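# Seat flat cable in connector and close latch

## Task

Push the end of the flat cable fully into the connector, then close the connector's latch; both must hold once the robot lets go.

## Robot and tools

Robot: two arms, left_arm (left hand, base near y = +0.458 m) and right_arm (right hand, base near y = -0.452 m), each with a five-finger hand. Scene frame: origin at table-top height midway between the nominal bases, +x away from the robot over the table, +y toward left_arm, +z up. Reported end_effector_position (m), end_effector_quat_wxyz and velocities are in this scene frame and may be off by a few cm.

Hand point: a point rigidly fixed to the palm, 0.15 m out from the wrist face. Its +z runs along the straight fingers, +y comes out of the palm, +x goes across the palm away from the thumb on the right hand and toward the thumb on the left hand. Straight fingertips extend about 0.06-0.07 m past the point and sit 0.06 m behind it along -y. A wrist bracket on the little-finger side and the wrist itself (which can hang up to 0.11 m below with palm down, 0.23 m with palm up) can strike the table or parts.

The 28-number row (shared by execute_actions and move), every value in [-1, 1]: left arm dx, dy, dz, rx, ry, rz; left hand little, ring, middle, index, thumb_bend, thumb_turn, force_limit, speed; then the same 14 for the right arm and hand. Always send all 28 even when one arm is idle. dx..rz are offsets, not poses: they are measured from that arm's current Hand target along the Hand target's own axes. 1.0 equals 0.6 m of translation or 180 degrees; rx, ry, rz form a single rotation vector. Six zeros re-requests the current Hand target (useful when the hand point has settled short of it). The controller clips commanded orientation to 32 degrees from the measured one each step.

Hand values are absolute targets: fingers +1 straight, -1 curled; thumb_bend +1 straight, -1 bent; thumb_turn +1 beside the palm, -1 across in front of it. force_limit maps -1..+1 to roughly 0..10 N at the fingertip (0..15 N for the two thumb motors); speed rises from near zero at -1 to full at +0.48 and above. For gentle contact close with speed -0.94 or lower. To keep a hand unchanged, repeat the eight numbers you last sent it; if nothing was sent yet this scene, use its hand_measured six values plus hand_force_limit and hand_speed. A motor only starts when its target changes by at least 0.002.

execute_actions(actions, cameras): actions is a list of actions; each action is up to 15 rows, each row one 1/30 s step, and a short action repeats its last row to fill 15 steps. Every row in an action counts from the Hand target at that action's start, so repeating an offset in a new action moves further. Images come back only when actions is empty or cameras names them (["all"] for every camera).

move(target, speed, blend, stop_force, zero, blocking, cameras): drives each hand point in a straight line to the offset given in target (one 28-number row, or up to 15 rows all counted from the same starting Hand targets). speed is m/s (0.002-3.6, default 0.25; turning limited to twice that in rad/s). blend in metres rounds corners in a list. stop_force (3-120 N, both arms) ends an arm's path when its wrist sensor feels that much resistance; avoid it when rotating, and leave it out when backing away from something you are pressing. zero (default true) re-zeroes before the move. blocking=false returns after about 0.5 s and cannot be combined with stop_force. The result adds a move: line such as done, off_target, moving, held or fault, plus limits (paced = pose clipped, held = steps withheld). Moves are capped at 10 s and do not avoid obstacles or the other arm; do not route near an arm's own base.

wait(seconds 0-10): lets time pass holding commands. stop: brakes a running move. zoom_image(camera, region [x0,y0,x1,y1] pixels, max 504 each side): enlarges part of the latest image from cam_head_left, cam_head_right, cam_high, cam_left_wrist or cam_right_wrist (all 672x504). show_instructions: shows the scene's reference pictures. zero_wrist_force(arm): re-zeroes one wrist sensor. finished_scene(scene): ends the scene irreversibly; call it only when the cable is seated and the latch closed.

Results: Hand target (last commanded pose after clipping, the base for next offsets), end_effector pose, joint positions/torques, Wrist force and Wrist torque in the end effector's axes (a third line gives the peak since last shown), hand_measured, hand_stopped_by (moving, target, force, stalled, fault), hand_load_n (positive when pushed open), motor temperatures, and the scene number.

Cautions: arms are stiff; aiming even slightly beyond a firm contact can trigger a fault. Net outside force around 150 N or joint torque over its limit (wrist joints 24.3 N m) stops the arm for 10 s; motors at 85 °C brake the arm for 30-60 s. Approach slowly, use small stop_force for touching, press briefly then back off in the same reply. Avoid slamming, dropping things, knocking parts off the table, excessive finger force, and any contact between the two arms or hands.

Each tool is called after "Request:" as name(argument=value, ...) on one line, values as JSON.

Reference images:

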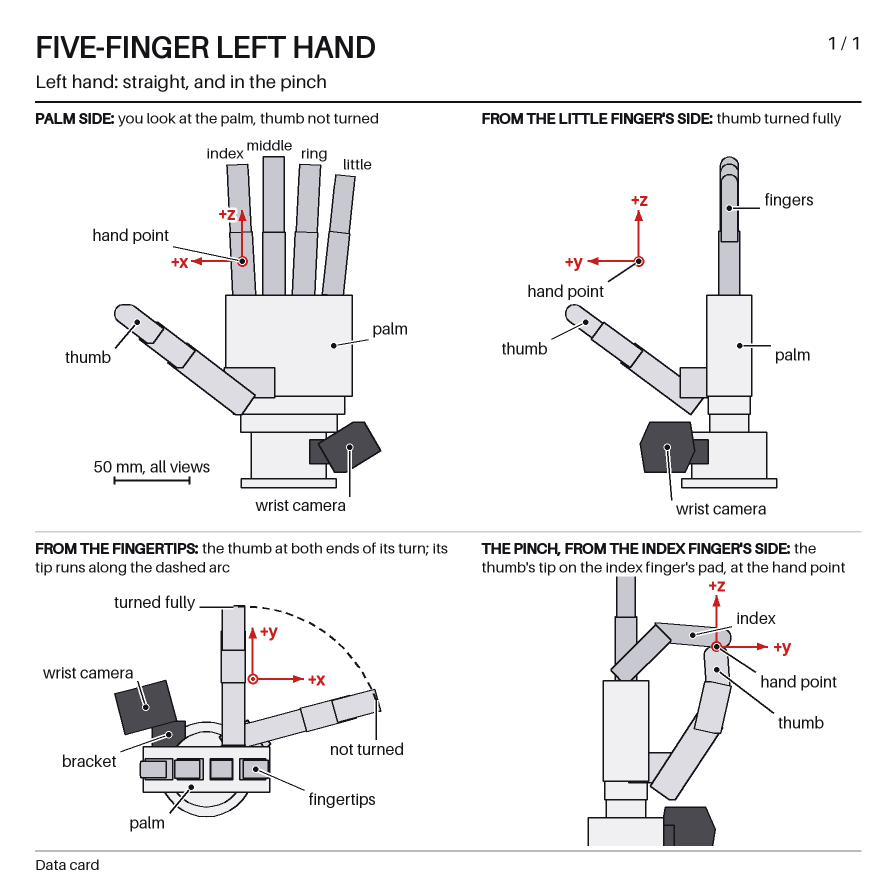

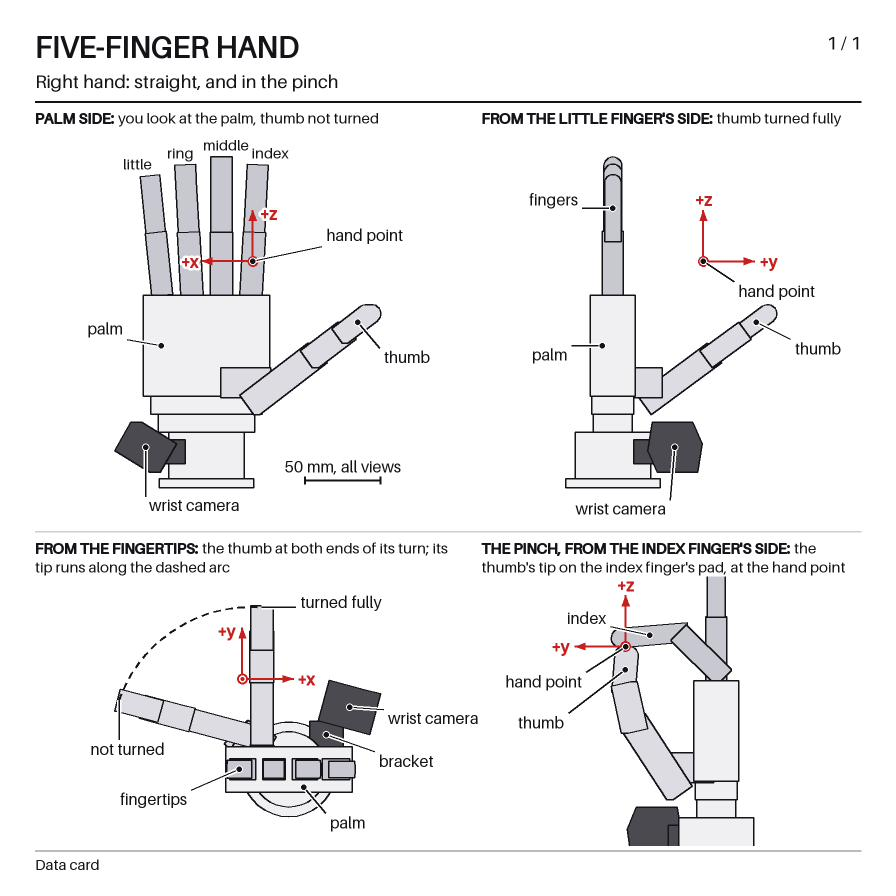

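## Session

Request:
execute_actions(actions=[])

Scene clock: 0.00 s.
left_arm: end_effector_position=(+0.4065, +0.4595, +0.1442) hand_measured=(+1.000, +1.000, +1.000, +1.000, +1.000, +1.000) hand_load_n=(+0.0, +0.0, +0.0, +0.5, +0.0, +0.0) hand_stopped_by=(target, target, target, target, target, target) hand_force_limit=0.00 hand_speed=-0.80 end_effector_quat_wxyz=(-0.218, +0.706, +0.655, +0.157) | right_arm: end_effector_position=(+0.2273, -0.3870, +0.1593) hand_measured=(+1.000, +1.000, +1.000, +1.000, +1.000, +1.000) hand_load_n=(+0.0, +0.0, +0.0, +0.0, +0.0, +0.0) hand_stopped_by=(target, target, target, target, target, target) hand_force_limit=0.00 hand_speed=-0.80 end_effector_quat_wxyz=(+0.187, +0.829, -0.516, +0.111)
Joint positions: left_arm=[3.102 -2.014 -1.686 2.03 -2.107 0.005] | right_arm=[0.137 -1.295 1.804 1.118 2.006 -3.483]
Joint velocities: within noise
Joint torques (N m): no reading
Motor temperatures (°C): left_arm=[31 31 34 38 40 32] | right_arm=[31 32 32 38 38 39]
Wrist force (N): no reading
Wrist torque (N m): no reading
Wrist force, peak (N): no reading
Hand target: left_arm +0.4065, +0.4595, +0.1442; -0.218, +0.706, +0.655, +0.157 | right_arm +0.2273, -0.3870, +0.1593; +0.187, +0.829, -0.516, +0.111
camera_calibration:
cam_left_wrist: T_world_to_cam=[[-0.938409, 0.265289, 0.221384, 0.235156], [0.32387, 0.45206, 0.831114, -0.462276], [0.120407, 0.851624, -0.510136, -0.25033], [0, 0, 0, 1]] pos_world=[0.400531, 0.359779, 0.204442]
cam_right_wrist: T_world_to_cam=[[-0.758571, -0.560686, 0.331966, -0.0961833], [-0.529136, 0.827378, 0.188307, 0.407784], [-0.380243, -0.032811, -0.924305, 0.337402], [0, 0, 0, 1]] pos_world=[0.271106, -0.38025, 0.267003]

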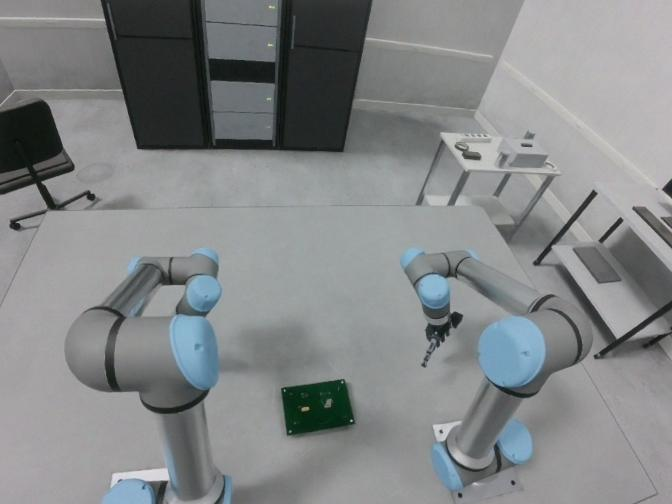

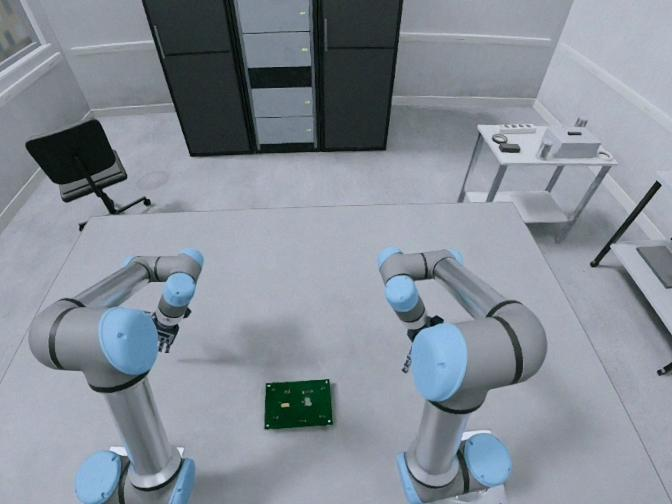

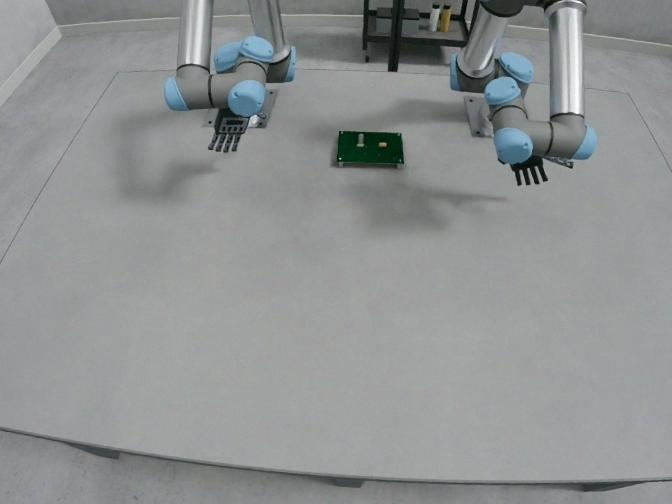

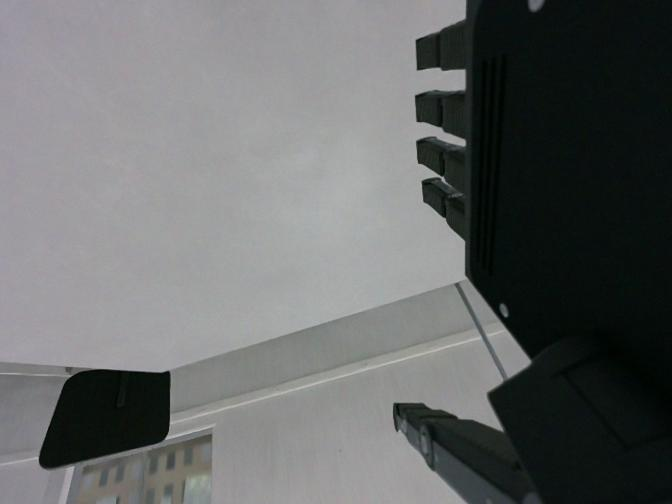

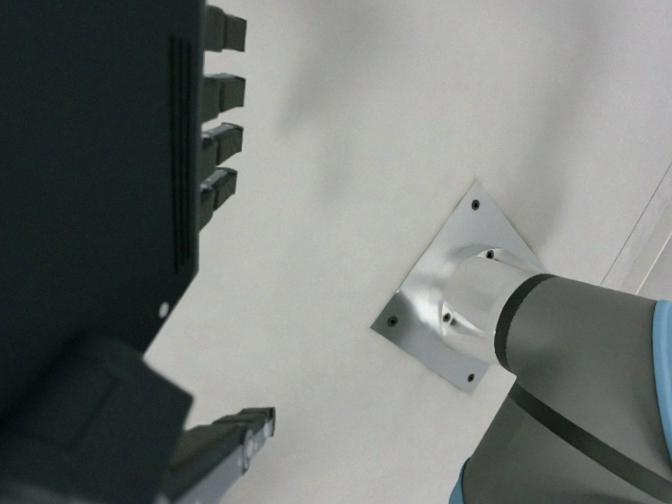

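Request:
zoom_image(camera="cam_head_right", region=[255, 370, 345, 440])

Request:
zoom_image(camera="cam_high", region=[330, 120, 410, 180])

Request:
zoom_image(camera="cam_head_left", region=[275, 370, 360, 440])

Scaled by 5.600 from the camera's 672x504 image, which has a finer 960x720 frame.

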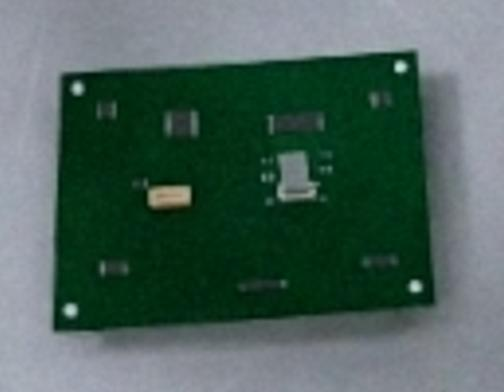

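Scaled by 6.300 from the camera's 672x504 image, which has a finer 960x720 frame.

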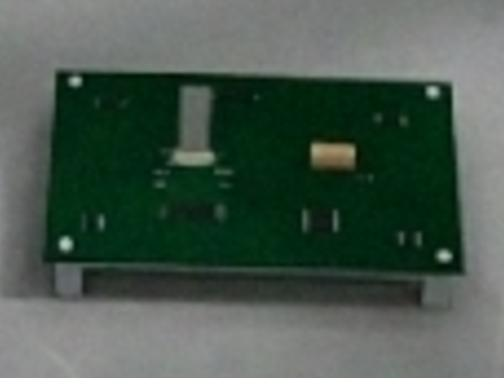

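Scaled by 5.929 from the camera's 672x504 image, which has a finer 960x720 frame.

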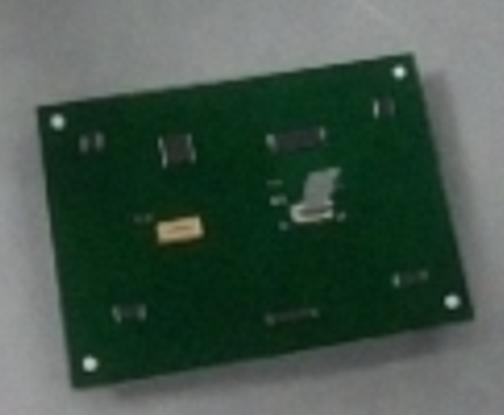

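Request:
execute_actions(actions=[], cameras=["cam_head_left","cam_head_right","cam_high"])

Request:
zoom_image(camera="cam_head_right", region=[255, 370, 345, 438])

Request:
zoom_image(camera="cam_high", region=[330, 115, 415, 179])

Request:
zoom_image(camera="cam_head_left", region=[275, 370, 365, 438])

Scene clock: 42.43 s.
left_arm: end_effector_position=(+0.4065, +0.4595, +0.1442) hand_measured=(+1.000, +1.000, +1.000, +1.000, +1.000, +1.000) hand_load_n=(+0.0, +0.0, +0.0, +0.0, +0.0, +0.0) hand_stopped_by=(target, target, target, target, target, target) hand_force_limit=0.00 hand_speed=-0.80 end_effector_quat_wxyz=(-0.218, +0.706, +0.655, +0.157) | right_arm: end_effector_position=(+0.2273, -0.3870, +0.1593) hand_measured=(+1.000, +1.000, +1.000, +1.000, +1.000, +1.000) hand_load_n=(+0.0, +0.0, +0.0, +0.0, +0.0, +0.0) hand_stopped_by=(target, target, target, target, target, target) hand_force_limit=0.00 hand_speed=-0.80 end_effector_quat_wxyz=(+0.187, +0.829, -0.516, +0.111)
Joint positions: left_arm=[3.102 -2.014 -1.686 2.03 -2.107 0.005] | right_arm=[0.137 -1.295 1.804 1.118 2.006 -3.483]
Joint velocities: within noise
Joint torques (N m): left_arm=[0.34 34.53 17.32 -2.76 -0.61 0.06] | right_arm=[-0.56 -24.79 -14.86 2.4 0.76 -0.02]
Motor temperatures (°C): left_arm=[31 31 34 37 40 32] | right_arm=[31 32 32 38 38 39]
Wrist force (N): left_arm=[0.2 0.1 -0.2] | right_arm=[0.1 0.0 0.3]
Wrist torque (N m): left_arm=[0.02 -0.03 0.01] | right_arm=[0.00 -0.03 0.01]
Wrist force, peak (N): left_arm=[0.5 -0.3 -0.1] | right_arm=[0.5 -0.4 0.3]
Hand target: left_arm +0.4065, +0.4595, +0.1442; -0.218, +0.706, +0.655, +0.157 | right_arm +0.2273, -0.3870, +0.1593; +0.187, +0.829, -0.516, +0.111
Images, in order (width x height): cam_head_left 672x504, cam_head_right 672x504, cam_high 672x504.

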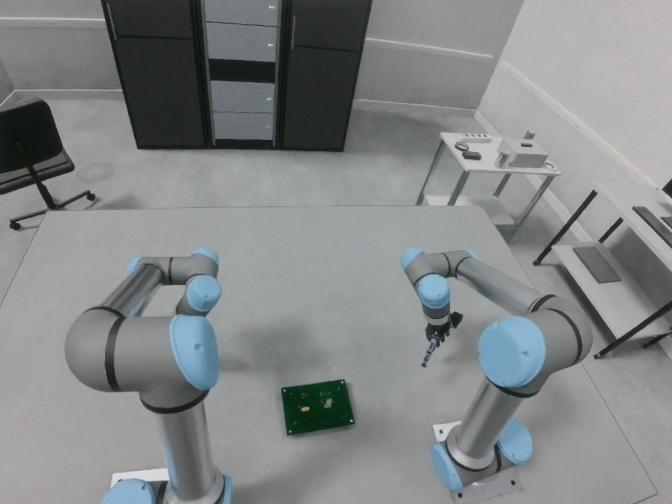

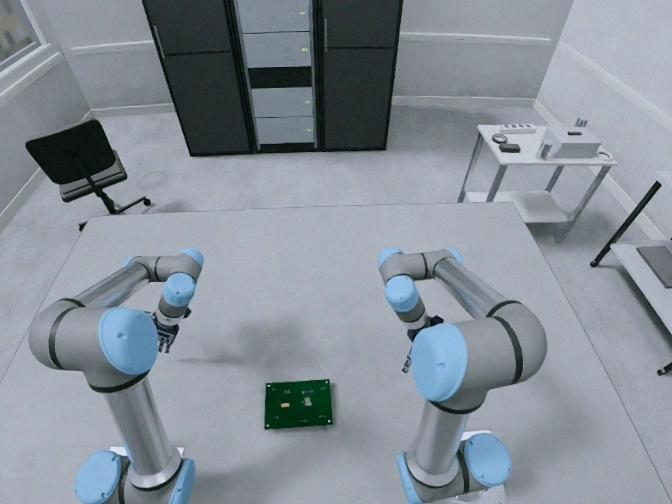

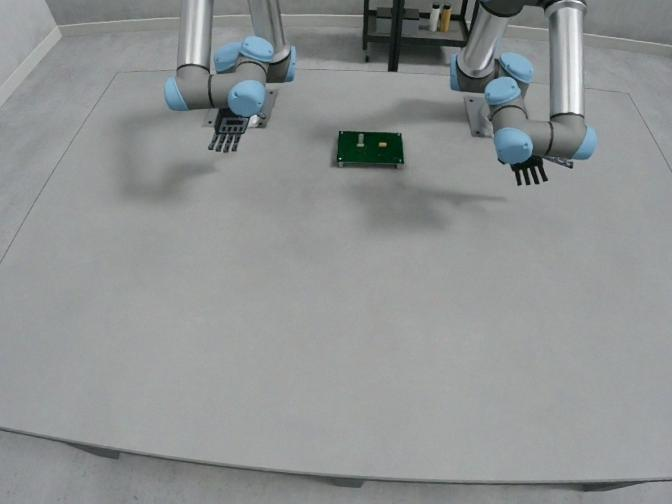

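Scaled by 5.600 from the camera's 672x504 image, which has a finer 960x720 frame.

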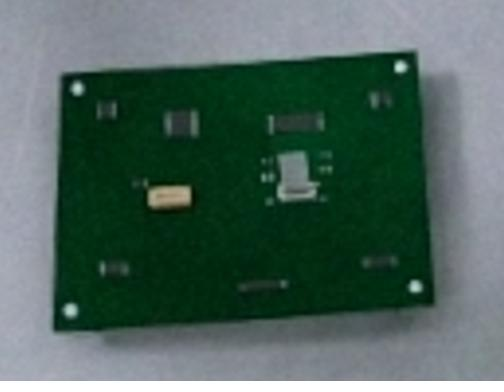

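Scaled by 5.929 from the camera's 672x504 image, which has a finer 960x720 frame.

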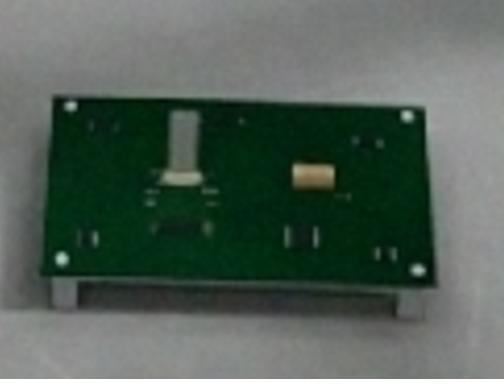

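Scaled by 5.600 from the camera's 672x504 image, which has a finer 960x720 frame.

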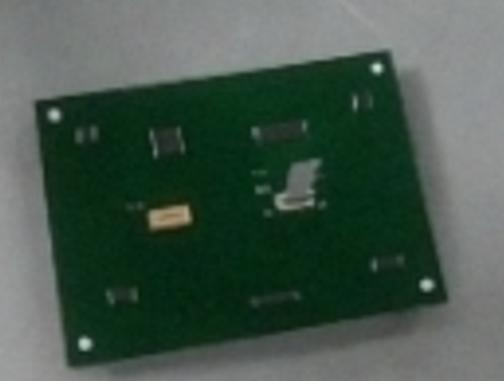

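Request:
move(target=[[0,0,0,0,0,0,1,1,1,1,1,1,0,-0.8,-0.1922,0.0507,-0.2178,0.3686,-0.0352,0.2447,1,1,1,1,1,1,0,-0.8],[0,0,0,0,0,0,1,1,1,1,1,1,0,-0.8,-0.5223,-0.0307,-0.2437,0.3686,-0.0352,0.2447,1,1,1,1,1,1,0,-0.8],[0,0,0,0,0,0,1,1,1,1,1,1,0,-0.8,-0.5858,-0.2268,-0.1465,0.3686,-0.0352,0.2447,1,1,1,1,1,1,0,-0.8]], blend=[0.03,0.03,0], speed=[0.3,0.3,0.15], cameras=["cam_right_wrist","cam_head_right"])

Scene clock: 97.10 s.
left_arm: end_effector_position=(+0.4065, +0.4595, +0.1442) hand_measured=(+1.000, +1.000, +1.000, +1.000, +1.000, +1.000) hand_load_n=(+0.0, +0.0, +0.0, +0.0, +0.0, -0.5) hand_stopped_by=(target, target, target, target, target, target) hand_force_limit=0.00 hand_speed=-0.80 end_effector_quat_wxyz=(-0.218, +0.706, +0.655, +0.157) | right_arm: end_effector_position=(+0.1941, -0.0098, +0.0798) hand_measured=(+1.000, +1.000, +1.000, +1.000, +1.000, +1.000) hand_load_n=(+0.0, +0.0, +0.0, +0.0, +0.0, +0.0) hand_stopped_by=(target, target, target, target, target, target) hand_force_limit=0.00 hand_speed=-0.80 end_effector_quat_wxyz=(+0.364, -0.558, +0.639, -0.384)
Joint positions: left_arm=[3.102 -2.014 -1.686 2.03 -2.107 0.005] | right_arm=[1.197 -1.112 1.795 0.325 2.596 -2.165]
Joint torques (N m): left_arm=[0.69 34.85 17.58 -2.89 -0.43 -0.02] | right_arm=[6.89 -36.05 -4.98 1.69 3.6 0.44]
Wrist force (N): left_arm=[0.1 -0.1 0.0] | right_arm=[-0.2 -0.9 0.1]
Wrist torque (N m): left_arm=[-0.01 -0.01 0.01] | right_arm=[-0.27 0.03 -0.34]
Wrist force, peak (N): left_arm=[0.5 -0.3 0.2] | right_arm=[0.9 -1.7 -0.1]
Hand target: left_arm +0.4065, +0.4595, +0.1442; -0.218, +0.706, +0.655, +0.157 | right_arm +0.1941, -0.0098, +0.0798; +0.364, -0.558, +0.639, -0.384
Off the commanded pose: left_arm 0.000 m, 0 deg | right_arm 0.000 m, 0 deg.
move: done
camera_calibration:
cam_right_wrist: T_world_to_cam=[[-0.496908, -0.159365, -0.853045, 0.164184], [-0.448258, 0.888835, 0.0950643, 0.0853835], [0.743066, 0.429623, -0.513106, 0.0172818], [0, 0, 0, 1]] pos_world=[0.107017, -0.0571513, 0.140806]
Images, in order (width x height): cam_head_right 672x504, cam_right_wrist 672x504.

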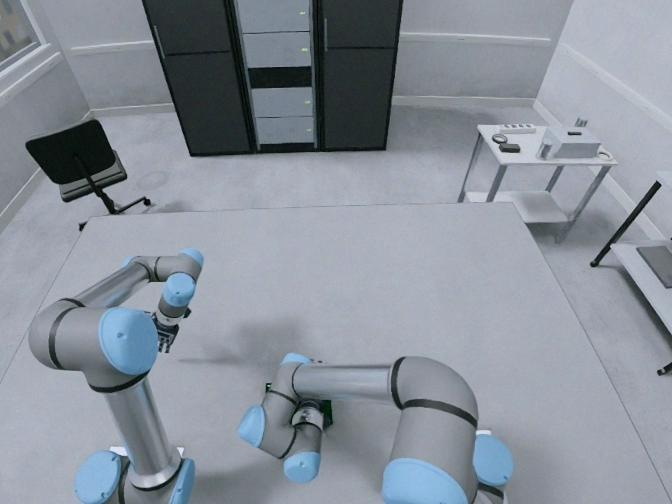

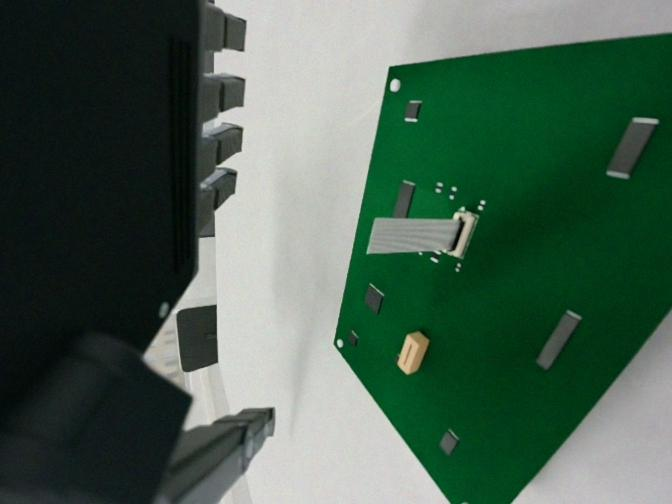

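Request:
zoom_image(camera="cam_right_wrist", region=[430, 195, 500, 275])

Scaled by 6.300 from the camera's 672x504 image, which has a finer 960x720 frame.

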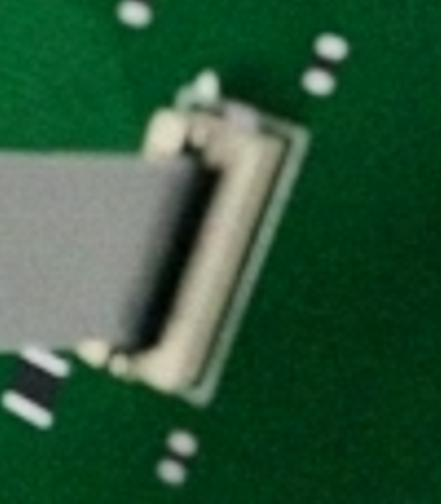

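Request:
move(target=[0,0,0,0,0,0,1,1,1,1,1,1,0,-0.8,0.0098,0.0632,0.0245,0,0,0,1,1,1,1,1,1,0,-0.8], speed=0.1, cameras=["cam_right_wrist"])

Request:
zoom_image(camera="cam_right_wrist", region=[340, 200, 420, 290])

Scene clock: 112.63 s.
left_arm: end_effector_position=(+0.4065, +0.4595, +0.1442) hand_measured=(+1.000, +1.000, +1.000, +1.000, +1.000, +1.000) hand_load_n=(+0.0, +0.0, +0.0, +0.0, +0.0, +0.0) hand_stopped_by=(target, target, target, target, target, target) hand_force_limit=0.00 hand_speed=-0.80 end_effector_quat_wxyz=(-0.218, +0.706, +0.655, +0.157) | right_arm: end_effector_position=(+0.1901, -0.0138, +0.0390) hand_measured=(+1.000, +1.000, +1.000, +1.000, +1.000, +1.000) hand_load_n=(+0.0, +0.0, +0.0, +0.0, +0.0, +0.0) hand_stopped_by=(target, target, target, target, target, target) hand_force_limit=0.00 hand_speed=-0.80 end_effector_quat_wxyz=(+0.364, -0.558, +0.639, -0.384)
Joint positions: left_arm=[3.102 -2.014 -1.686 2.03 -2.107 0.005] | right_arm=[1.203 -1.052 1.837 0.231 2.599 -2.157]
Joint torques (N m): left_arm=[0.57 34.92 17.74 -2.87 -0.35 -0.01] | right_arm=[-1.26 -43.97 -21.17 3.62 2.52 -2.02]
Wrist force (N): left_arm=[0.4 -0.2 0.1] | right_arm=[0.2 -0.5 0.3]
Wrist torque (N m): left_arm=[-0.04 -0.05 0.02] | right_arm=[-0.22 -0.03 -0.23]
Wrist force, peak (N): left_arm=[0.4 -0.5 0.0] | right_arm=[0.2 -1.7 -0.1]
Hand target: left_arm +0.4065, +0.4595, +0.1442; -0.218, +0.706, +0.655, +0.157 | right_arm +0.1902, -0.0137, +0.0390; +0.364, -0.558, +0.639, -0.384
Off the commanded pose: left_arm 0.000 m, 0 deg | right_arm 0.000 m, 0 deg.
move: done
camera_calibration:
cam_right_wrist: T_world_to_cam=[[-0.496913, -0.159521, -0.853013, 0.126828], [-0.448318, 0.888817, 0.0949457, 0.0910314], [0.743027, 0.429601, -0.513181, 0.001099], [0, 0, 0, 1]] pos_world=[0.103017, -0.0611507, 0.100106]
Images, in order (width x height): cam_right_wrist 672x504.

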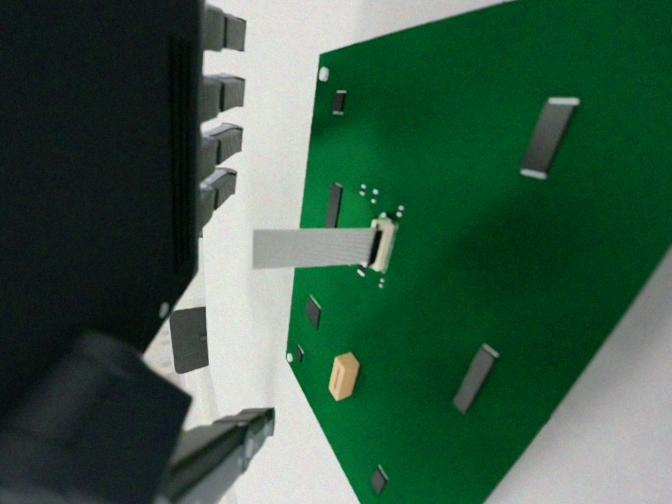

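Scaled by 5.600 from the camera's 672x504 image, which has a finer 960x720 frame.

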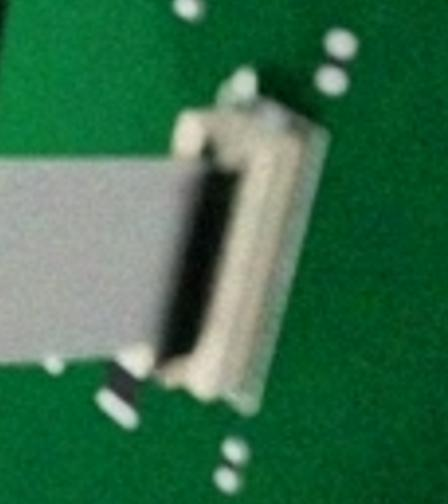

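Request:
move(target=[[0,0,0,0,0,0,1,1,1,1,1,1,0,-0.8,0.001,-0.0688,-0.0525,0,0,0,1,1,1,1,1,1,0,-0.8],[0,0,0,0,0,0,1,1,1,1,1,1,0,-0.8,0.0490,-0.1332,-0.1898,0,0,0,1,1,1,1,1,1,0,-0.8],[0,0,0,0,0,0,1,1,1,1,1,1,0,-0.8,-0.0078,-0.0913,-0.2512,-0.2709,-0.014,-0.0356,1,1,1,1,1,1,0,-0.8]], blend=[0.01,0.02,0], speed=[0.15,0.25,0.25], cameras=["cam_right_wrist","cam_head_right"])

Scene clock: 166.37 s.
left_arm: end_effector_position=(+0.4065, +0.4595, +0.1442) hand_measured=(+1.000, +1.000, +1.000, +1.000, +1.000, +1.000) hand_load_n=(+0.0, +0.0, +0.0, +0.0, -0.5, +0.0) hand_stopped_by=(target, target, target, target, target, target) hand_force_limit=0.00 hand_speed=-0.80 end_effector_quat_wxyz=(-0.218, +0.706, +0.655, +0.157) | right_arm: end_effector_position=(+0.0797, -0.0009, +0.1545) hand_measured=(+1.000, +1.000, +1.000, +1.000, +1.000, +1.000) hand_load_n=(+0.0, +0.0, +0.0, +0.0, +0.0, +0.0) hand_stopped_by=(target, target, target, target, target, target) hand_force_limit=0.00 hand_speed=-0.80 end_effector_quat_wxyz=(-0.094, +0.701, -0.701, +0.094)
Joint positions: left_arm=[3.102 -2.014 -1.686 2.03 -2.107 0.005] | right_arm=[1.02 -1.221 1.573 1.07 1.792 -2.171]
Joint torques (N m): left_arm=[0.26 34.98 18.17 -3 -0.18 0.04] | right_arm=[6.4 -41.87 -7.21 0.61 -1.01 1.06]
Wrist force (N): left_arm=[0.1 0.3 0.1] | right_arm=[0.3 -0.6 0.1]
Wrist torque (N m): left_arm=[0.03 -0.01 0.00] | right_arm=[-0.15 0.02 -0.23]
Wrist force, peak (N): left_arm=[0.3 -0.4 0.4] | right_arm=[1.1 -1.6 -1.2]
Hand target: left_arm +0.4065, +0.4595, +0.1442; -0.218, +0.706, +0.655, +0.157 | right_arm +0.0796, -0.0009, +0.1546; -0.094, +0.701, -0.701, +0.094
Off the commanded pose: left_arm 0.000 m, 0 deg | right_arm 0.000 m, 0 deg.
move: done
camera_calibration:
cam_right_wrist: T_world_to_cam=[[-0.948972, -0.243745, -0.200098, 0.107605], [-0.310118, 0.83648, 0.451805, -0.04706], [0.0572528, 0.490805, -0.869386, 0.246564], [0, 0, 0, 1]] pos_world=[0.0734037, -0.0554216, 0.257153]
Images, in order (width x height): cam_head_right 672x504, cam_right_wrist 672x504.

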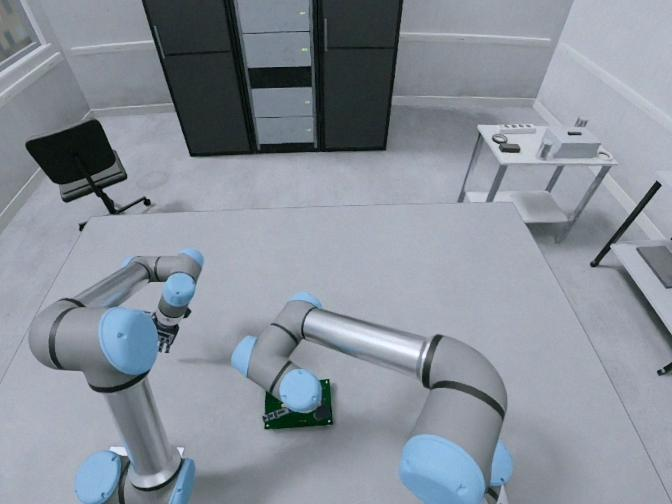

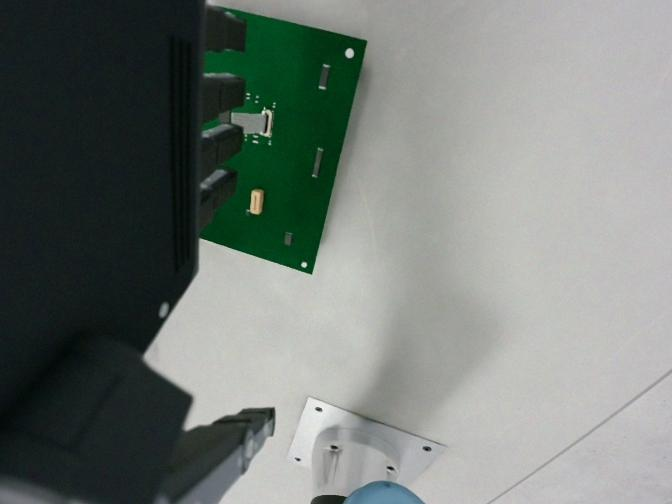

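Request:
move(target=[0,0,0,0,0,0,1,1,1,1,1,1,0,-0.8,0.0018,0.0283,0.0953,0,0,0,1,1,1,1,1,1,0,-0.8], speed=0.15)

Request:
move(target=[0,0,0,0,0,0,1,1,1,1,1,1,0,-0.8,0,0.0073,0.0274,0,0,0,1,1,1,1,1,1,0,-0.8], speed=0.008, stop_force=5, cameras=["cam_right_wrist"])

Scene clock: 182.30 s.
left_arm: end_effector_position=(+0.4065, +0.4595, +0.1442) hand_measured=(+1.000, +1.000, +1.000, +1.000, +1.000, +1.000) hand_load_n=(+0.0, +0.0, +0.0, +0.0, +0.0, +0.0) hand_stopped_by=(target, target, target, target, target, target) hand_force_limit=0.00 hand_speed=-0.80 end_effector_quat_wxyz=(-0.218, +0.706, +0.655, +0.157) | right_arm: end_effector_position=(+0.0782, -0.0020, +0.0949) hand_measured=(+1.000, +1.000, +1.000, +1.000, +1.000, +1.000) hand_load_n=(+0.0, +0.0, +0.0, +0.0, +0.0, -0.5) hand_stopped_by=(target, target, target, target, target, target) hand_force_limit=0.00 hand_speed=-0.80 end_effector_quat_wxyz=(-0.094, +0.701, -0.701, +0.094)
Joint positions: left_arm=[3.102 -2.014 -1.686 2.03 -2.107 0.005] | right_arm=[1.021 -1.166 1.661 0.927 1.792 -2.169]
Joint torques (N m): left_arm=[0.58 35.29 17.82 -3.07 -0.13 -0.18] | right_arm=[6.86 -42.22 -19.2 1.89 2.25 0.95]
Wrist force (N): left_arm=[0.2 0.1 -0.1] | right_arm=[0.1 -0.4 0.3]
Wrist torque (N m): left_arm=[0.02 -0.02 0.00] | right_arm=[-0.14 0.05 -0.23]
Wrist force, peak (N): left_arm=[0.5 -0.2 0.2] | right_arm=[0.2 -0.9 -1.1]
Hand target: left_arm +0.4065, +0.4595, +0.1442; -0.218, +0.706, +0.655, +0.157 | right_arm +0.0782, -0.0019, +0.0949; -0.094, +0.701, -0.701, +0.094
Off the commanded pose: left_arm 0.000 m, 0 deg | right_arm 0.000 m, 0 deg.
move: done

Scene clock: 185.23 s.
left_arm: end_effector_position=(+0.4065, +0.4595, +0.1442) hand_measured=(+1.000, +1.000, +1.000, +1.000, +1.000, +1.000) hand_load_n=(+0.0, +0.0, +0.0, +0.0, +0.0, +0.0) hand_stopped_by=(target, target, target, target, target, target) hand_force_limit=0.00 hand_speed=-0.80 end_effector_quat_wxyz=(-0.218, +0.706, +0.655, +0.157) | right_arm: end_effector_position=(+0.0783, -0.0019, +0.0798) hand_measured=(+1.000, +1.000, +1.000, +1.000, +1.000, +1.000) hand_load_n=(-0.5, +0.0, +0.0, +0.0, +0.0, +0.0) hand_stopped_by=(target, target, target, target, target, target) hand_force_limit=0.00 hand_speed=-0.80 end_effector_quat_wxyz=(-0.094, +0.701, -0.701, +0.094)
Joint positions: left_arm=[3.102 -2.014 -1.686 2.03 -2.107 0.005] | right_arm=[1.021 -1.149 1.679 0.892 1.792 -2.17]
Joint torques (N m): left_arm=[0.19 34.8 17.25 -3.06 -0.12 -0.2] | right_arm=[-7.58 -40.48 -22.55 3.88 -1.78 -1.78]
Wrist force (N): left_arm=[0.2 -0.2 0.0] | right_arm=[-0.1 -1.2 -5.4]
Wrist torque (N m): left_arm=[-0.03 -0.02 0.02] | right_arm=[0.20 0.18 -0.24]
Wrist force, peak (N): left_arm=[0.6 -0.3 -0.1] | right_arm=[0.2 -2.9 -13.1]
Hand target: left_arm +0.4065, +0.4595, +0.1442; -0.218, +0.706, +0.655, +0.157 | right_arm +0.0783, -0.0019, +0.0798; -0.094, +0.701, -0.701, +0.094 (not the last commanded pose)
Off the commanded pose: left_arm 0.000 m, 0 deg | right_arm 0.002 m, 0 deg.
move: contact (right_arm)
camera_calibration:
cam_right_wrist: T_world_to_cam=[[-0.948987, -0.243875, -0.199873, 0.0911087], [-0.31013, 0.836393, 0.451959, -0.0128252], [0.0569509, 0.490889, -0.869358, 0.182255], [0, 0, 0, 1]] pos_world=[0.0721039, -0.0565211, 0.182452]
Images, in order (width x height): cam_right_wrist 672x504.

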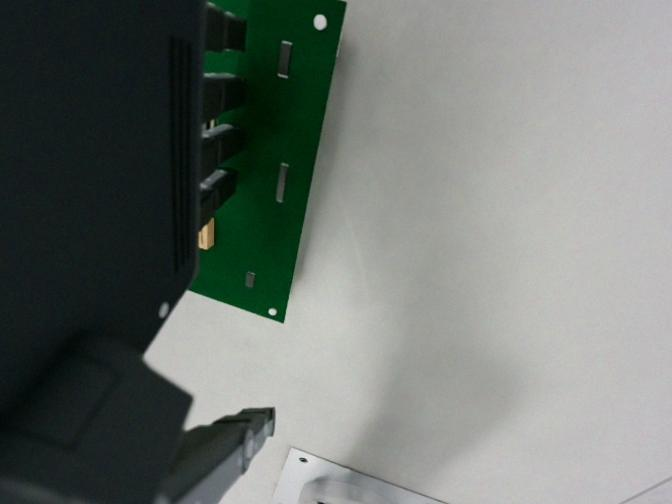

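Request:
move(target=[[0,0,0,0,0,0,1,1,1,1,1,1,0,-0.8,0,-0.0058,-0.0216,0,0,0,1,1,1,1,1,1,0,-0.8],[0,0,0,0,0,0,1,1,1,1,1,1,0,-0.8,0,-0.0290,-0.0167,0,0,0,1,1,1,1,1,1,0,-0.8]], speed=0.05, blend=[0.003,0])

Request:
move(target=[0,0,0,0,0,0,1,1,1,1,1,1,0,-0.8,0,0.0052,0.0193,0,0,0,1,1,1,1,1,1,0,-0.8], speed=0.006, stop_force=5, cameras=["cam_right_wrist"])

Scene clock: 199.33 s.
left_arm: end_effector_position=(+0.4065, +0.4595, +0.1442) hand_measured=(+1.000, +1.000, +1.000, +1.000, +1.000, +1.000) hand_load_n=(+0.0, +0.0, +0.0, +0.0, +0.0, +0.0) hand_stopped_by=(target, target, target, target, target, target) hand_force_limit=0.00 hand_speed=-0.80 end_effector_quat_wxyz=(-0.218, +0.706, +0.655, +0.157) | right_arm: end_effector_position=(+0.0926, -0.0019, +0.0940) hand_measured=(+1.000, +1.000, +1.000, +1.000, +1.000, +1.000) hand_load_n=(+0.0, +0.0, +0.0, +0.5, -0.5, +0.0) hand_stopped_by=(target, target, target, target, target, target) hand_force_limit=0.00 hand_speed=-0.80 end_effector_quat_wxyz=(-0.094, +0.701, -0.701, +0.094)
Joint positions: left_arm=[3.102 -2.014 -1.686 2.03 -2.107 0.005] | right_arm=[0.993 -1.157 1.648 0.924 1.788 -2.198]
Joint torques (N m): left_arm=[0.43 34.66 17.81 -3.21 -0.04 -0.15] | right_arm=[9.88 -32.06 -7.46 4.25 -0.06 2.04]
Wrist force (N): left_arm=[0.2 -0.2 0.0] | right_arm=[0.3 -0.6 -0.2]
Wrist torque (N m): left_arm=[-0.03 -0.03 0.01] | right_arm=[-0.18 0.02 -0.23]
Wrist force, peak (N): left_arm=[0.2 -0.4 0.2] | right_arm=[-0.1 -1.5 -5.7]
Hand target: left_arm +0.4065, +0.4595, +0.1442; -0.218, +0.706, +0.655, +0.157 | right_arm +0.0925, -0.0019, +0.0940; -0.094, +0.701, -0.701, +0.094
Off the commanded pose: left_arm 0.000 m, 0 deg | right_arm 0.000 m, 0 deg.
move: done

Scene clock: 201.63 s.
left_arm: end_effector_position=(+0.4065, +0.4595, +0.1442) hand_measured=(+1.000, +1.000, +1.000, +1.000, +1.000, +1.000) hand_load_n=(+0.0, +0.0, +0.0, +0.0, -0.5, +0.0) hand_stopped_by=(target, target, target, target, target, target) hand_force_limit=0.00 hand_speed=-0.80 end_effector_quat_wxyz=(-0.218, +0.706, +0.655, +0.157) | right_arm: end_effector_position=(+0.0925, -0.0019, +0.0871) hand_measured=(+1.000, +1.000, +1.000, +1.000, +1.000, +1.000) hand_load_n=(+0.0, +0.0, +0.0, +0.0, +0.0, +0.0) hand_stopped_by=(target, target, target, target, target, target) hand_force_limit=0.00 hand_speed=-0.80 end_effector_quat_wxyz=(-0.094, +0.701, -0.701, +0.094)
Joint positions: left_arm=[3.102 -2.014 -1.686 2.03 -2.107 0.005] | right_arm=[0.993 -1.149 1.657 0.908 1.788 -2.198]
Joint torques (N m): left_arm=[0.33 34.92 17.79 -3.22 0.09 -0.23] | right_arm=[6.99 -40.86 -22.97 3.6 1.54 0.16]
Wrist force (N): left_arm=[0.1 -0.1 0.1] | right_arm=[-0.1 -0.1 -5.4]
Wrist torque (N m): left_arm=[-0.03 -0.01 0.01] | right_arm=[0.18 0.17 -0.24]
Wrist force, peak (N): left_arm=[0.6 -0.2 0.1] | right_arm=[0.0 -1.9 -10.3]
Hand target: left_arm +0.4065, +0.4595, +0.1442; -0.218, +0.706, +0.655, +0.157 | right_arm +0.0925, -0.0019, +0.0871; -0.094, +0.701, -0.701, +0.094 (not the last commanded pose)
Off the commanded pose: left_arm 0.000 m, 0 deg | right_arm 0.005 m, 0 deg.
move: contact (right_arm)
camera_calibration:
cam_right_wrist: T_world_to_cam=[[-0.948981, -0.243829, -0.199956, 0.105966], [-0.31013, 0.836407, 0.451932, -0.0117457], [0.0570505, 0.490887, -0.869353, 0.187789], [0, 0, 0, 1]] pos_world=[0.0862039, -0.0565213, 0.189752]
Images, in order (width x height): cam_right_wrist 672x504.

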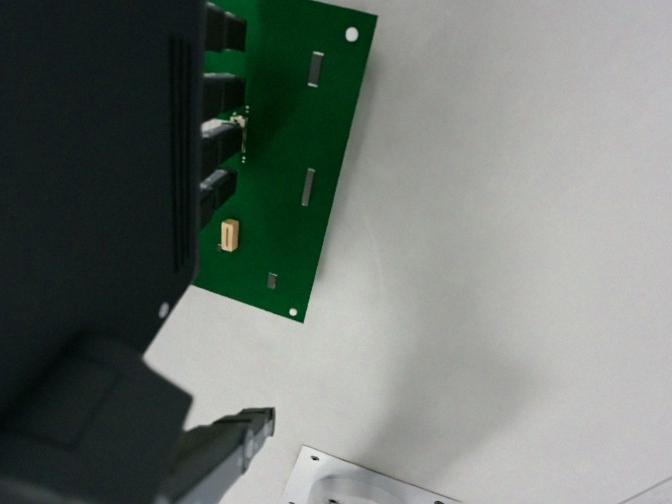

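Request:
move(target=[[0,0,0,0,0,0,1,1,1,1,1,1,0,-0.8,0,-0.0017,-0.0064,0,0,0,1,1,1,1,1,1,0,-0.8],[0,0,0,0,0,0,1,1,1,1,1,1,0,-0.8,0,0.0015,-0.0073,0,0,0,1,1,1,1,1,1,0,-0.8]], speed=0.03, blend=[0.001,0])

Request:
move(target=[0,0,0,0,0,0,1,1,1,1,1,1,0,-0.8,0,0.0043,0.0161,0,0,0,1,1,1,1,1,1,0,-0.8], speed=0.006, stop_force=5)

Scene clock: 211.73 s.
left_arm: end_effector_position=(+0.4065, +0.4595, +0.1442) hand_measured=(+1.000, +1.000, +1.000, +1.000, +1.000, +1.000) hand_load_n=(+0.0, +0.0, +0.5, +0.0, +0.0, +0.0) hand_stopped_by=(target, target, target, target, target, target) hand_force_limit=0.00 hand_speed=-0.80 end_effector_quat_wxyz=(-0.218, +0.706, +0.655, +0.157) | right_arm: end_effector_position=(+0.0903, -0.0019, +0.0911) hand_measured=(+1.000, +1.000, +1.000, +1.000, +1.000, +1.000) hand_load_n=(+0.0, -0.5, -0.5, +0.0, +0.0, +0.0) hand_stopped_by=(target, target, target, target, target, target) hand_force_limit=0.00 hand_speed=-0.80 end_effector_quat_wxyz=(-0.094, +0.701, -0.701, +0.094)
Joint positions: left_arm=[3.102 -2.014 -1.686 2.03 -2.107 0.005] | right_arm=[0.997 -1.155 1.654 0.918 1.788 -2.194]
Joint torques (N m): left_arm=[0.68 35.06 17.98 -3.21 0.13 -0.2] | right_arm=[-2.8 -37.83 -8.52 1.39 2.73 -0.14]
Wrist force (N): left_arm=[0.3 -0.1 -0.2] | right_arm=[0.0 -0.6 0.2]
Wrist torque (N m): left_arm=[0.00 -0.05 0.01] | right_arm=[-0.18 0.06 -0.24]
Wrist force, peak (N): left_arm=[0.2 -0.4 0.3] | right_arm=[0.1 0.1 -5.9]
Hand target: left_arm +0.4065, +0.4595, +0.1442; -0.218, +0.706, +0.655, +0.157 | right_arm +0.0904, -0.0019, +0.0911; -0.094, +0.701, -0.701, +0.094
Off the commanded pose: left_arm 0.000 m, 0 deg | right_arm 0.000 m, 0 deg.
move: done

Scene clock: 213.63 s.
left_arm: end_effector_position=(+0.4065, +0.4595, +0.1442) hand_measured=(+1.000, +1.000, +1.000, +1.000, +1.000, +1.000) hand_load_n=(+0.0, +0.0, +0.0, +0.0, +0.0, +0.0) hand_stopped_by=(target, target, target, target, target, target) hand_force_limit=0.00 hand_speed=-0.80 end_effector_quat_wxyz=(-0.218, +0.706, +0.655, +0.157) | right_arm: end_effector_position=(+0.0905, -0.0019, +0.0863) hand_measured=(+1.000, +1.000, +1.000, +1.000, +1.000, +1.000) hand_load_n=(+0.0, +0.0, +0.0, +0.0, +0.0, +0.0) hand_stopped_by=(target, target, target, target, target, target) hand_force_limit=0.00 hand_speed=-0.80 end_effector_quat_wxyz=(-0.094, +0.701, -0.701, +0.094)
Joint positions: left_arm=[3.102 -2.014 -1.686 2.03 -2.107 0.005] | right_arm=[0.997 -1.15 1.66 0.907 1.788 -2.194]
Joint torques (N m): left_arm=[0.33 34.19 17.82 -3.31 0.1 -0.2] | right_arm=[-9.55 -40.51 -22.42 3.64 2.53 -1.72]
Wrist force (N): left_arm=[0.2 -0.1 0.3] | right_arm=[-0.2 -0.2 -5.0]
Wrist torque (N m): left_arm=[-0.03 -0.01 0.01] | right_arm=[0.15 0.18 -0.19]
Wrist force, peak (N): left_arm=[0.2 -0.2 -0.4] | right_arm=[-0.2 -1.2 -8.9]
Hand target: left_arm +0.4065, +0.4595, +0.1442; -0.218, +0.706, +0.655, +0.157 | right_arm +0.0905, -0.0019, +0.0863; -0.094, +0.701, -0.701, +0.094 (not the last commanded pose)
Off the commanded pose: left_arm 0.000 m, 0 deg | right_arm 0.005 m, 0 deg.
move: contact (right_arm)

Request:
move(target=[[0,0,0,0,0,0,1,1,1,1,1,1,0,-0.8,0,-0.0022,-0.0080,0,0,0,1,1,1,1,1,1,0,-0.8],[0,0,0,0,0,0,1,1,1,1,1,1,0,-0.8,0,-0.0082,-0.0047,0,0,0,1,1,1,1,1,1,0,-0.8]], speed=0.03, blend=[0.001,0])

Request:
move(target=[0,0,0,0,0,0,1,1,1,1,1,1,0,-0.8,0,0.0035,0.0129,0,0,0,1,1,1,1,1,1,0,-0.8], speed=0.006, stop_force=12)

Scene clock: 229.20 s.
left_arm: end_effector_position=(+0.4065, +0.4595, +0.1442) hand_measured=(+1.000, +1.000, +1.000, +1.000, +1.000, +1.000) hand_load_n=(+0.0, +0.0, +0.0, +0.5, +0.0, +0.0) hand_stopped_by=(target, target, target, target, target, target) hand_force_limit=0.00 hand_speed=-0.80 end_effector_quat_wxyz=(-0.218, +0.706, +0.655, +0.157) | right_arm: end_effector_position=(+0.0946, -0.0019, +0.0904) hand_measured=(+1.000, +1.000, +1.000, +1.000, +1.000, +1.000) hand_load_n=(+0.0, +0.0, -1.0, +0.0, +0.0, +0.0) hand_stopped_by=(target, target, target, target, target, target) hand_force_limit=0.00 hand_speed=-0.80 end_effector_quat_wxyz=(-0.094, +0.701, -0.701, +0.094)
Joint positions: left_arm=[3.102 -2.014 -1.686 2.03 -2.107 0.005] | right_arm=[0.989 -1.152 1.651 0.916 1.787 -2.202]
Joint torques (N m): left_arm=[0.78 34.95 18.4 -3.41 0.2 -0.29] | right_arm=[6.24 -24.92 -16.95 0.51 -1.32 1.73]
Wrist force (N): left_arm=[-0.1 -0.1 -0.2] | right_arm=[0.8 0.6 -0.1]
Wrist torque (N m): left_arm=[-0.02 0.02 -0.01] | right_arm=[-0.18 0.00 0.06]
Wrist force, peak (N): left_arm=[0.5 0.0 -0.1] | right_arm=[0.1 -0.2 -5.6]
Hand target: left_arm +0.4065, +0.4595, +0.1442; -0.218, +0.706, +0.655, +0.157 | right_arm +0.0945, -0.0019, +0.0903; -0.094, +0.701, -0.701, +0.094
Off the commanded pose: left_arm 0.000 m, 0 deg | right_arm 0.000 m, 0 deg.
move: done

Scene clock: 230.77 s.
left_arm: end_effector_position=(+0.4065, +0.4595, +0.1442) hand_measured=(+1.000, +1.000, +1.000, +1.000, +1.000, +1.000) hand_load_n=(+0.0, +0.0, +0.0, +0.0, +0.0, +0.0) hand_stopped_by=(target, target, target, target, target, target) hand_force_limit=0.00 hand_speed=-0.80 end_effector_quat_wxyz=(-0.218, +0.706, +0.655, +0.157) | right_arm: end_effector_position=(+0.0945, -0.0019, +0.0876) hand_measured=(+1.000, +1.000, +1.000, +1.000, +1.000, +1.000) hand_load_n=(+0.0, +0.0, +0.5, +0.0, +0.0, +0.0) hand_stopped_by=(target, target, target, target, target, target) hand_force_limit=0.00 hand_speed=-0.80 end_effector_quat_wxyz=(-0.094, +0.701, -0.701, +0.094)
Joint positions: left_arm=[3.102 -2.014 -1.686 2.03 -2.107 0.005] | right_arm=[0.989 -1.149 1.654 0.909 1.787 -2.202]
Joint torques (N m): left_arm=[0.31 34.84 18.16 -3.35 0.26 -0.39] | right_arm=[8.76 -37.41 -19.9 4.05 0.09 1.72]
Wrist force (N): left_arm=[0.3 0.0 0.0] | right_arm=[0.0 -6.5 -11.2]
Wrist torque (N m): left_arm=[-0.01 -0.04 0.02] | right_arm=[0.66 0.24 -0.25]
Wrist force, peak (N): left_arm=[0.4 -0.3 0.0] | right_arm=[-0.3 -8.5 -14.9]
Hand target: left_arm +0.4065, +0.4595, +0.1442; -0.218, +0.706, +0.655, +0.157 | right_arm +0.0945, -0.0019, +0.0876; -0.094, +0.701, -0.701, +0.094 (not the last commanded pose)
Off the commanded pose: left_arm 0.000 m, 0 deg | right_arm 0.005 m, 0 deg.
move: contact (right_arm)

Request:
move(target=[0,0,0,0,0,0,1,1,1,1,1,1,0,-0.8,0,0.0045,0.0040,0,0,0,1,1,1,1,1,1,0,-0.8], speed=0.01, stop_force=25)

Scene clock: 241.73 s.
left_arm: end_effector_position=(+0.4065, +0.4595, +0.1442) hand_measured=(+1.000, +1.000, +1.000, +1.000, +1.000, +1.000) hand_load_n=(+0.0, +0.0, +0.5, +0.0, +0.0, +0.0) hand_stopped_by=(target, target, target, target, target, target) hand_force_limit=0.00 hand_speed=-0.80 end_effector_quat_wxyz=(-0.218, +0.706, +0.655, +0.157) | right_arm: end_effector_position=(+0.0925, -0.0019, +0.0846) hand_measured=(+1.000, +1.000, +0.998, +1.000, +1.000, +1.000) hand_load_n=(+0.0, +0.0, -11.0, +0.0, +0.0, +0.0) hand_stopped_by=(target, target, target, target, target, target) hand_force_limit=0.00 hand_speed=-0.80 end_effector_quat_wxyz=(-0.094, +0.701, -0.701, +0.094)
Joint positions: left_arm=[3.102 -2.014 -1.686 2.03 -2.107 0.005] | right_arm=[0.993 -1.147 1.66 0.902 1.788 -2.198]
Joint torques (N m): left_arm=[1.12 34.6 18.19 -3.43 0.29 -0.36] | right_arm=[-13 -33.8 -21.91 0.16 4.97 -1.59]
Wrist force (N): left_arm=[0.3 0.0 0.1] | right_arm=[0.1 12.7 -25.7]
Wrist torque (N m): left_arm=[-0.01 -0.04 0.01] | right_arm=[1.21 0.66 0.07]
Wrist force, peak (N): left_arm=[0.5 0.2 -0.1] | right_arm=[0.0 2.1 -47.7]
Hand target: left_arm +0.4065, +0.4595, +0.1442; -0.218, +0.706, +0.655, +0.157 | right_arm +0.0925, -0.0019, +0.0846; -0.094, +0.701, -0.701, +0.094
Off the commanded pose: left_arm 0.000 m, 0 deg | right_arm 0.000 m, 0 deg.
move: done

Request:
move(target=[[0,0,0,0,0,0,1,1,1,1,1,1,0,-0.8,0,-0.0026,-0.0097,0,0,0,1,1,1,1,1,1,0,-0.8],[0,0,0,0,0,0,1,1,1,1,1,1,0,-0.8,0,0.0006,-0.0105,0,0,0,1,1,1,1,1,1,0,-0.8]], speed=0.03, blend=[0.001,0])

Request:
move(target=[0,0,0,0,0,0,1,1,1,1,1,1,0,-0.8,0,0.0035,0.0129,0,0,0,1,1,1,1,1,1,0,-0.8], speed=0.006, stop_force=5)

Scene clock: 252.27 s.
left_arm: end_effector_position=(+0.4065, +0.4595, +0.1442) hand_measured=(+1.000, +1.000, +1.000, +1.000, +1.000, +1.000) hand_load_n=(+0.0, +0.0, +0.0, +0.0, +0.0, +0.0) hand_stopped_by=(target, target, target, target, target, target) hand_force_limit=0.00 hand_speed=-0.80 end_effector_quat_wxyz=(-0.218, +0.706, +0.655, +0.157) | right_arm: end_effector_position=(+0.0904, -0.0019, +0.0906) hand_measured=(+1.000, +1.000, +1.000, +1.000, +1.000, +1.000) hand_load_n=(+0.0, +0.0, +0.0, +0.0, -0.5, +0.0) hand_stopped_by=(target, target, target, target, target, target) hand_force_limit=0.00 hand_speed=-0.80 end_effector_quat_wxyz=(-0.094, +0.700, -0.701, +0.094)
Joint positions: left_arm=[3.102 -2.014 -1.686 2.03 -2.107 0.005] | right_arm=[0.997 -1.155 1.655 0.916 1.788 -2.194]
Joint torques (N m): left_arm=[0 34.58 18.17 -3.55 0.55 -0.4] | right_arm=[-2.62 -34.41 -9.54 -0.35 2.64 -1.2]
Wrist force (N): left_arm=[0.0 0.0 0.2] | right_arm=[-0.1 -0.6 0.1]
Wrist torque (N m): left_arm=[-0.02 0.00 0.00] | right_arm=[-0.19 0.07 -0.25]
Wrist force, peak (N): left_arm=[0.1 -0.1 0.6] | right_arm=[0.6 13.1 -26.2]
Hand target: left_arm +0.4065, +0.4595, +0.1442; -0.218, +0.706, +0.655, +0.157 | right_arm +0.0905, -0.0019, +0.0906; -0.094, +0.701, -0.701, +0.094
Off the commanded pose: left_arm 0.000 m, 0 deg | right_arm 0.000 m, 0 deg.
move: done

Scene clock: 254.50 s.
left_arm: end_effector_position=(+0.4065, +0.4595, +0.1442) hand_measured=(+1.000, +1.000, +1.000, +1.000, +1.000, +1.000) hand_load_n=(+0.0, +0.0, +0.0, +0.0, +0.0, +0.0) hand_stopped_by=(target, target, target, target, target, target) hand_force_limit=0.00 hand_speed=-0.80 end_effector_quat_wxyz=(-0.218, +0.706, +0.655, +0.157) | right_arm: end_effector_position=(+0.0905, -0.0019, +0.0841) hand_measured=(+1.000, +1.000, +1.000, +1.000, +1.000, +1.000) hand_load_n=(+0.0, +0.0, -4.5, +0.0, +0.0, +0.0) hand_stopped_by=(target, target, target, target, target, target) hand_force_limit=0.00 hand_speed=-0.80 end_effector_quat_wxyz=(-0.094, +0.701, -0.701, +0.094)
Joint positions: left_arm=[3.102 -2.014 -1.686 2.03 -2.107 0.005] | right_arm=[0.997 -1.147 1.663 0.901 1.788 -2.194]
Joint torques (N m): left_arm=[0.84 34.53 17.93 -3.55 0.64 -0.48] | right_arm=[-7.2 -41.34 -24.09 2.95 0.91 -1.81]
Wrist force (N): left_arm=[0.2 -0.3 -0.1] | right_arm=[0.1 4.6 -6.3]
Wrist torque (N m): left_arm=[-0.03 -0.03 0.02] | right_arm=[0.15 0.19 -0.07]
Wrist force, peak (N): left_arm=[0.4 -0.3 0.4] | right_arm=[-0.1 4.5 -12.0]
Hand target: left_arm +0.4065, +0.4595, +0.1442; -0.218, +0.706, +0.655, +0.157 | right_arm +0.0905, -0.0019, +0.0841; -0.094, +0.701, -0.701, +0.094 (not the last commanded pose)
Off the commanded pose: left_arm 0.000 m, 0 deg | right_arm 0.002 m, 0 deg.
move: contact (right_arm)

Request:
move(target=[[0,0,0,0,0,0,1,1,1,1,1,1,0,-0.8,0,-0.0017,-0.0064,0,0,0,1,1,1,1,1,1,0,-0.8],[0,0,0,0,0,0,1,1,1,1,1,1,0,-0.8,0,0.0017,-0.0073,0,0,0,1,1,1,1,1,1,0,-0.8]], speed=0.03, blend=[0.001,0])

Request:
move(target=[0,0,0,0,0,0,1,1,1,1,1,1,0,-0.8,0,0.0028,0.0106,0,0,0,1,1,1,1,1,1,0,-0.8], speed=0.008, stop_force=15)

Scene clock: 262.70 s.
left_arm: end_effector_position=(+0.4065, +0.4595, +0.1442) hand_measured=(+1.000, +1.000, +1.000, +1.000, +1.000, +1.000) hand_load_n=(+0.0, +0.0, +0.0, +0.0, +0.0, +0.0) hand_stopped_by=(target, target, target, target, target, target) hand_force_limit=0.00 hand_speed=-0.80 end_effector_quat_wxyz=(-0.218, +0.706, +0.655, +0.157) | right_arm: end_effector_position=(+0.0883, -0.0019, +0.0881) hand_measured=(+1.000, +1.000, +1.000, +1.000, +1.000, +1.000) hand_load_n=(+0.0, +0.0, +0.0, +0.0, +0.0, +0.0) hand_stopped_by=(target, target, target, target, target, target) hand_force_limit=0.00 hand_speed=-0.80 end_effector_quat_wxyz=(-0.094, +0.701, -0.701, +0.094)
Joint positions: left_arm=[3.102 -2.014 -1.686 2.03 -2.107 0.005] | right_arm=[1.001 -1.153 1.66 0.911 1.789 -2.19]
Joint torques (N m): left_arm=[0.61 34.22 18.32 -3.56 0.69 -0.48] | right_arm=[-1.43 -38.04 -8.76 0.75 2.61 -0.15]
Wrist force (N): left_arm=[0.2 -0.2 0.3] | right_arm=[0.2 -0.4 0.0]
Wrist torque (N m): left_arm=[-0.05 -0.01 0.01] | right_arm=[-0.14 0.02 -0.22]
Wrist force, peak (N): left_arm=[0.6 0.0 0.1] | right_arm=[0.4 4.7 -6.8]
Hand target: left_arm +0.4065, +0.4595, +0.1442; -0.218, +0.706, +0.655, +0.157 | right_arm +0.0884, -0.0019, +0.0880; -0.094, +0.701, -0.701, +0.094
Off the commanded pose: left_arm 0.000 m, 0 deg | right_arm 0.000 m, 0 deg.
move: done

Scene clock: 264.40 s.
left_arm: end_effector_position=(+0.4065, +0.4595, +0.1442) hand_measured=(+1.000, +1.000, +1.000, +1.000, +1.000, +1.000) hand_load_n=(-0.5, +0.0, +0.0, +0.0, +0.0, +0.0) hand_stopped_by=(target, target, target, target, target, target) hand_force_limit=0.00 hand_speed=-0.80 end_effector_quat_wxyz=(-0.218, +0.706, +0.655, +0.157) | right_arm: end_effector_position=(+0.0884, -0.0019, +0.0829) hand_measured=(+1.000, +1.000, +1.000, +1.000, +1.000, +1.000) hand_load_n=(+0.0, +0.0, +0.5, +0.0, +0.0, +0.0) hand_stopped_by=(target, target, target, target, target, target) hand_force_limit=0.00 hand_speed=-0.80 end_effector_quat_wxyz=(-0.094, +0.701, -0.701, +0.094)
Joint positions: left_arm=[3.102 -2.014 -1.686 2.03 -2.107 0.005] | right_arm=[1.001 -1.147 1.666 0.898 1.789 -2.19]
Joint torques (N m): left_arm=[0.86 35.13 18.06 -3.63 0.64 -0.53] | right_arm=[-7.53 -36.17 -19.94 3.09 1.01 -1.54]
Wrist force (N): left_arm=[0.1 -0.1 0.0] | right_arm=[-0.2 -2.8 -16.0]
Wrist torque (N m): left_arm=[-0.03 -0.01 0.01] | right_arm=[0.87 0.40 -0.23]
Wrist force, peak (N): left_arm=[0.5 -0.1 0.1] | right_arm=[-0.3 -3.7 -21.2]
Hand target: left_arm +0.4065, +0.4595, +0.1442; -0.218, +0.706, +0.655, +0.157 | right_arm +0.0884, -0.0019, +0.0829; -0.094, +0.701, -0.701, +0.094 (not the last commanded pose)
Off the commanded pose: left_arm 0.000 m, 0 deg | right_arm 0.001 m, 0 deg.
move: contact (right_arm)


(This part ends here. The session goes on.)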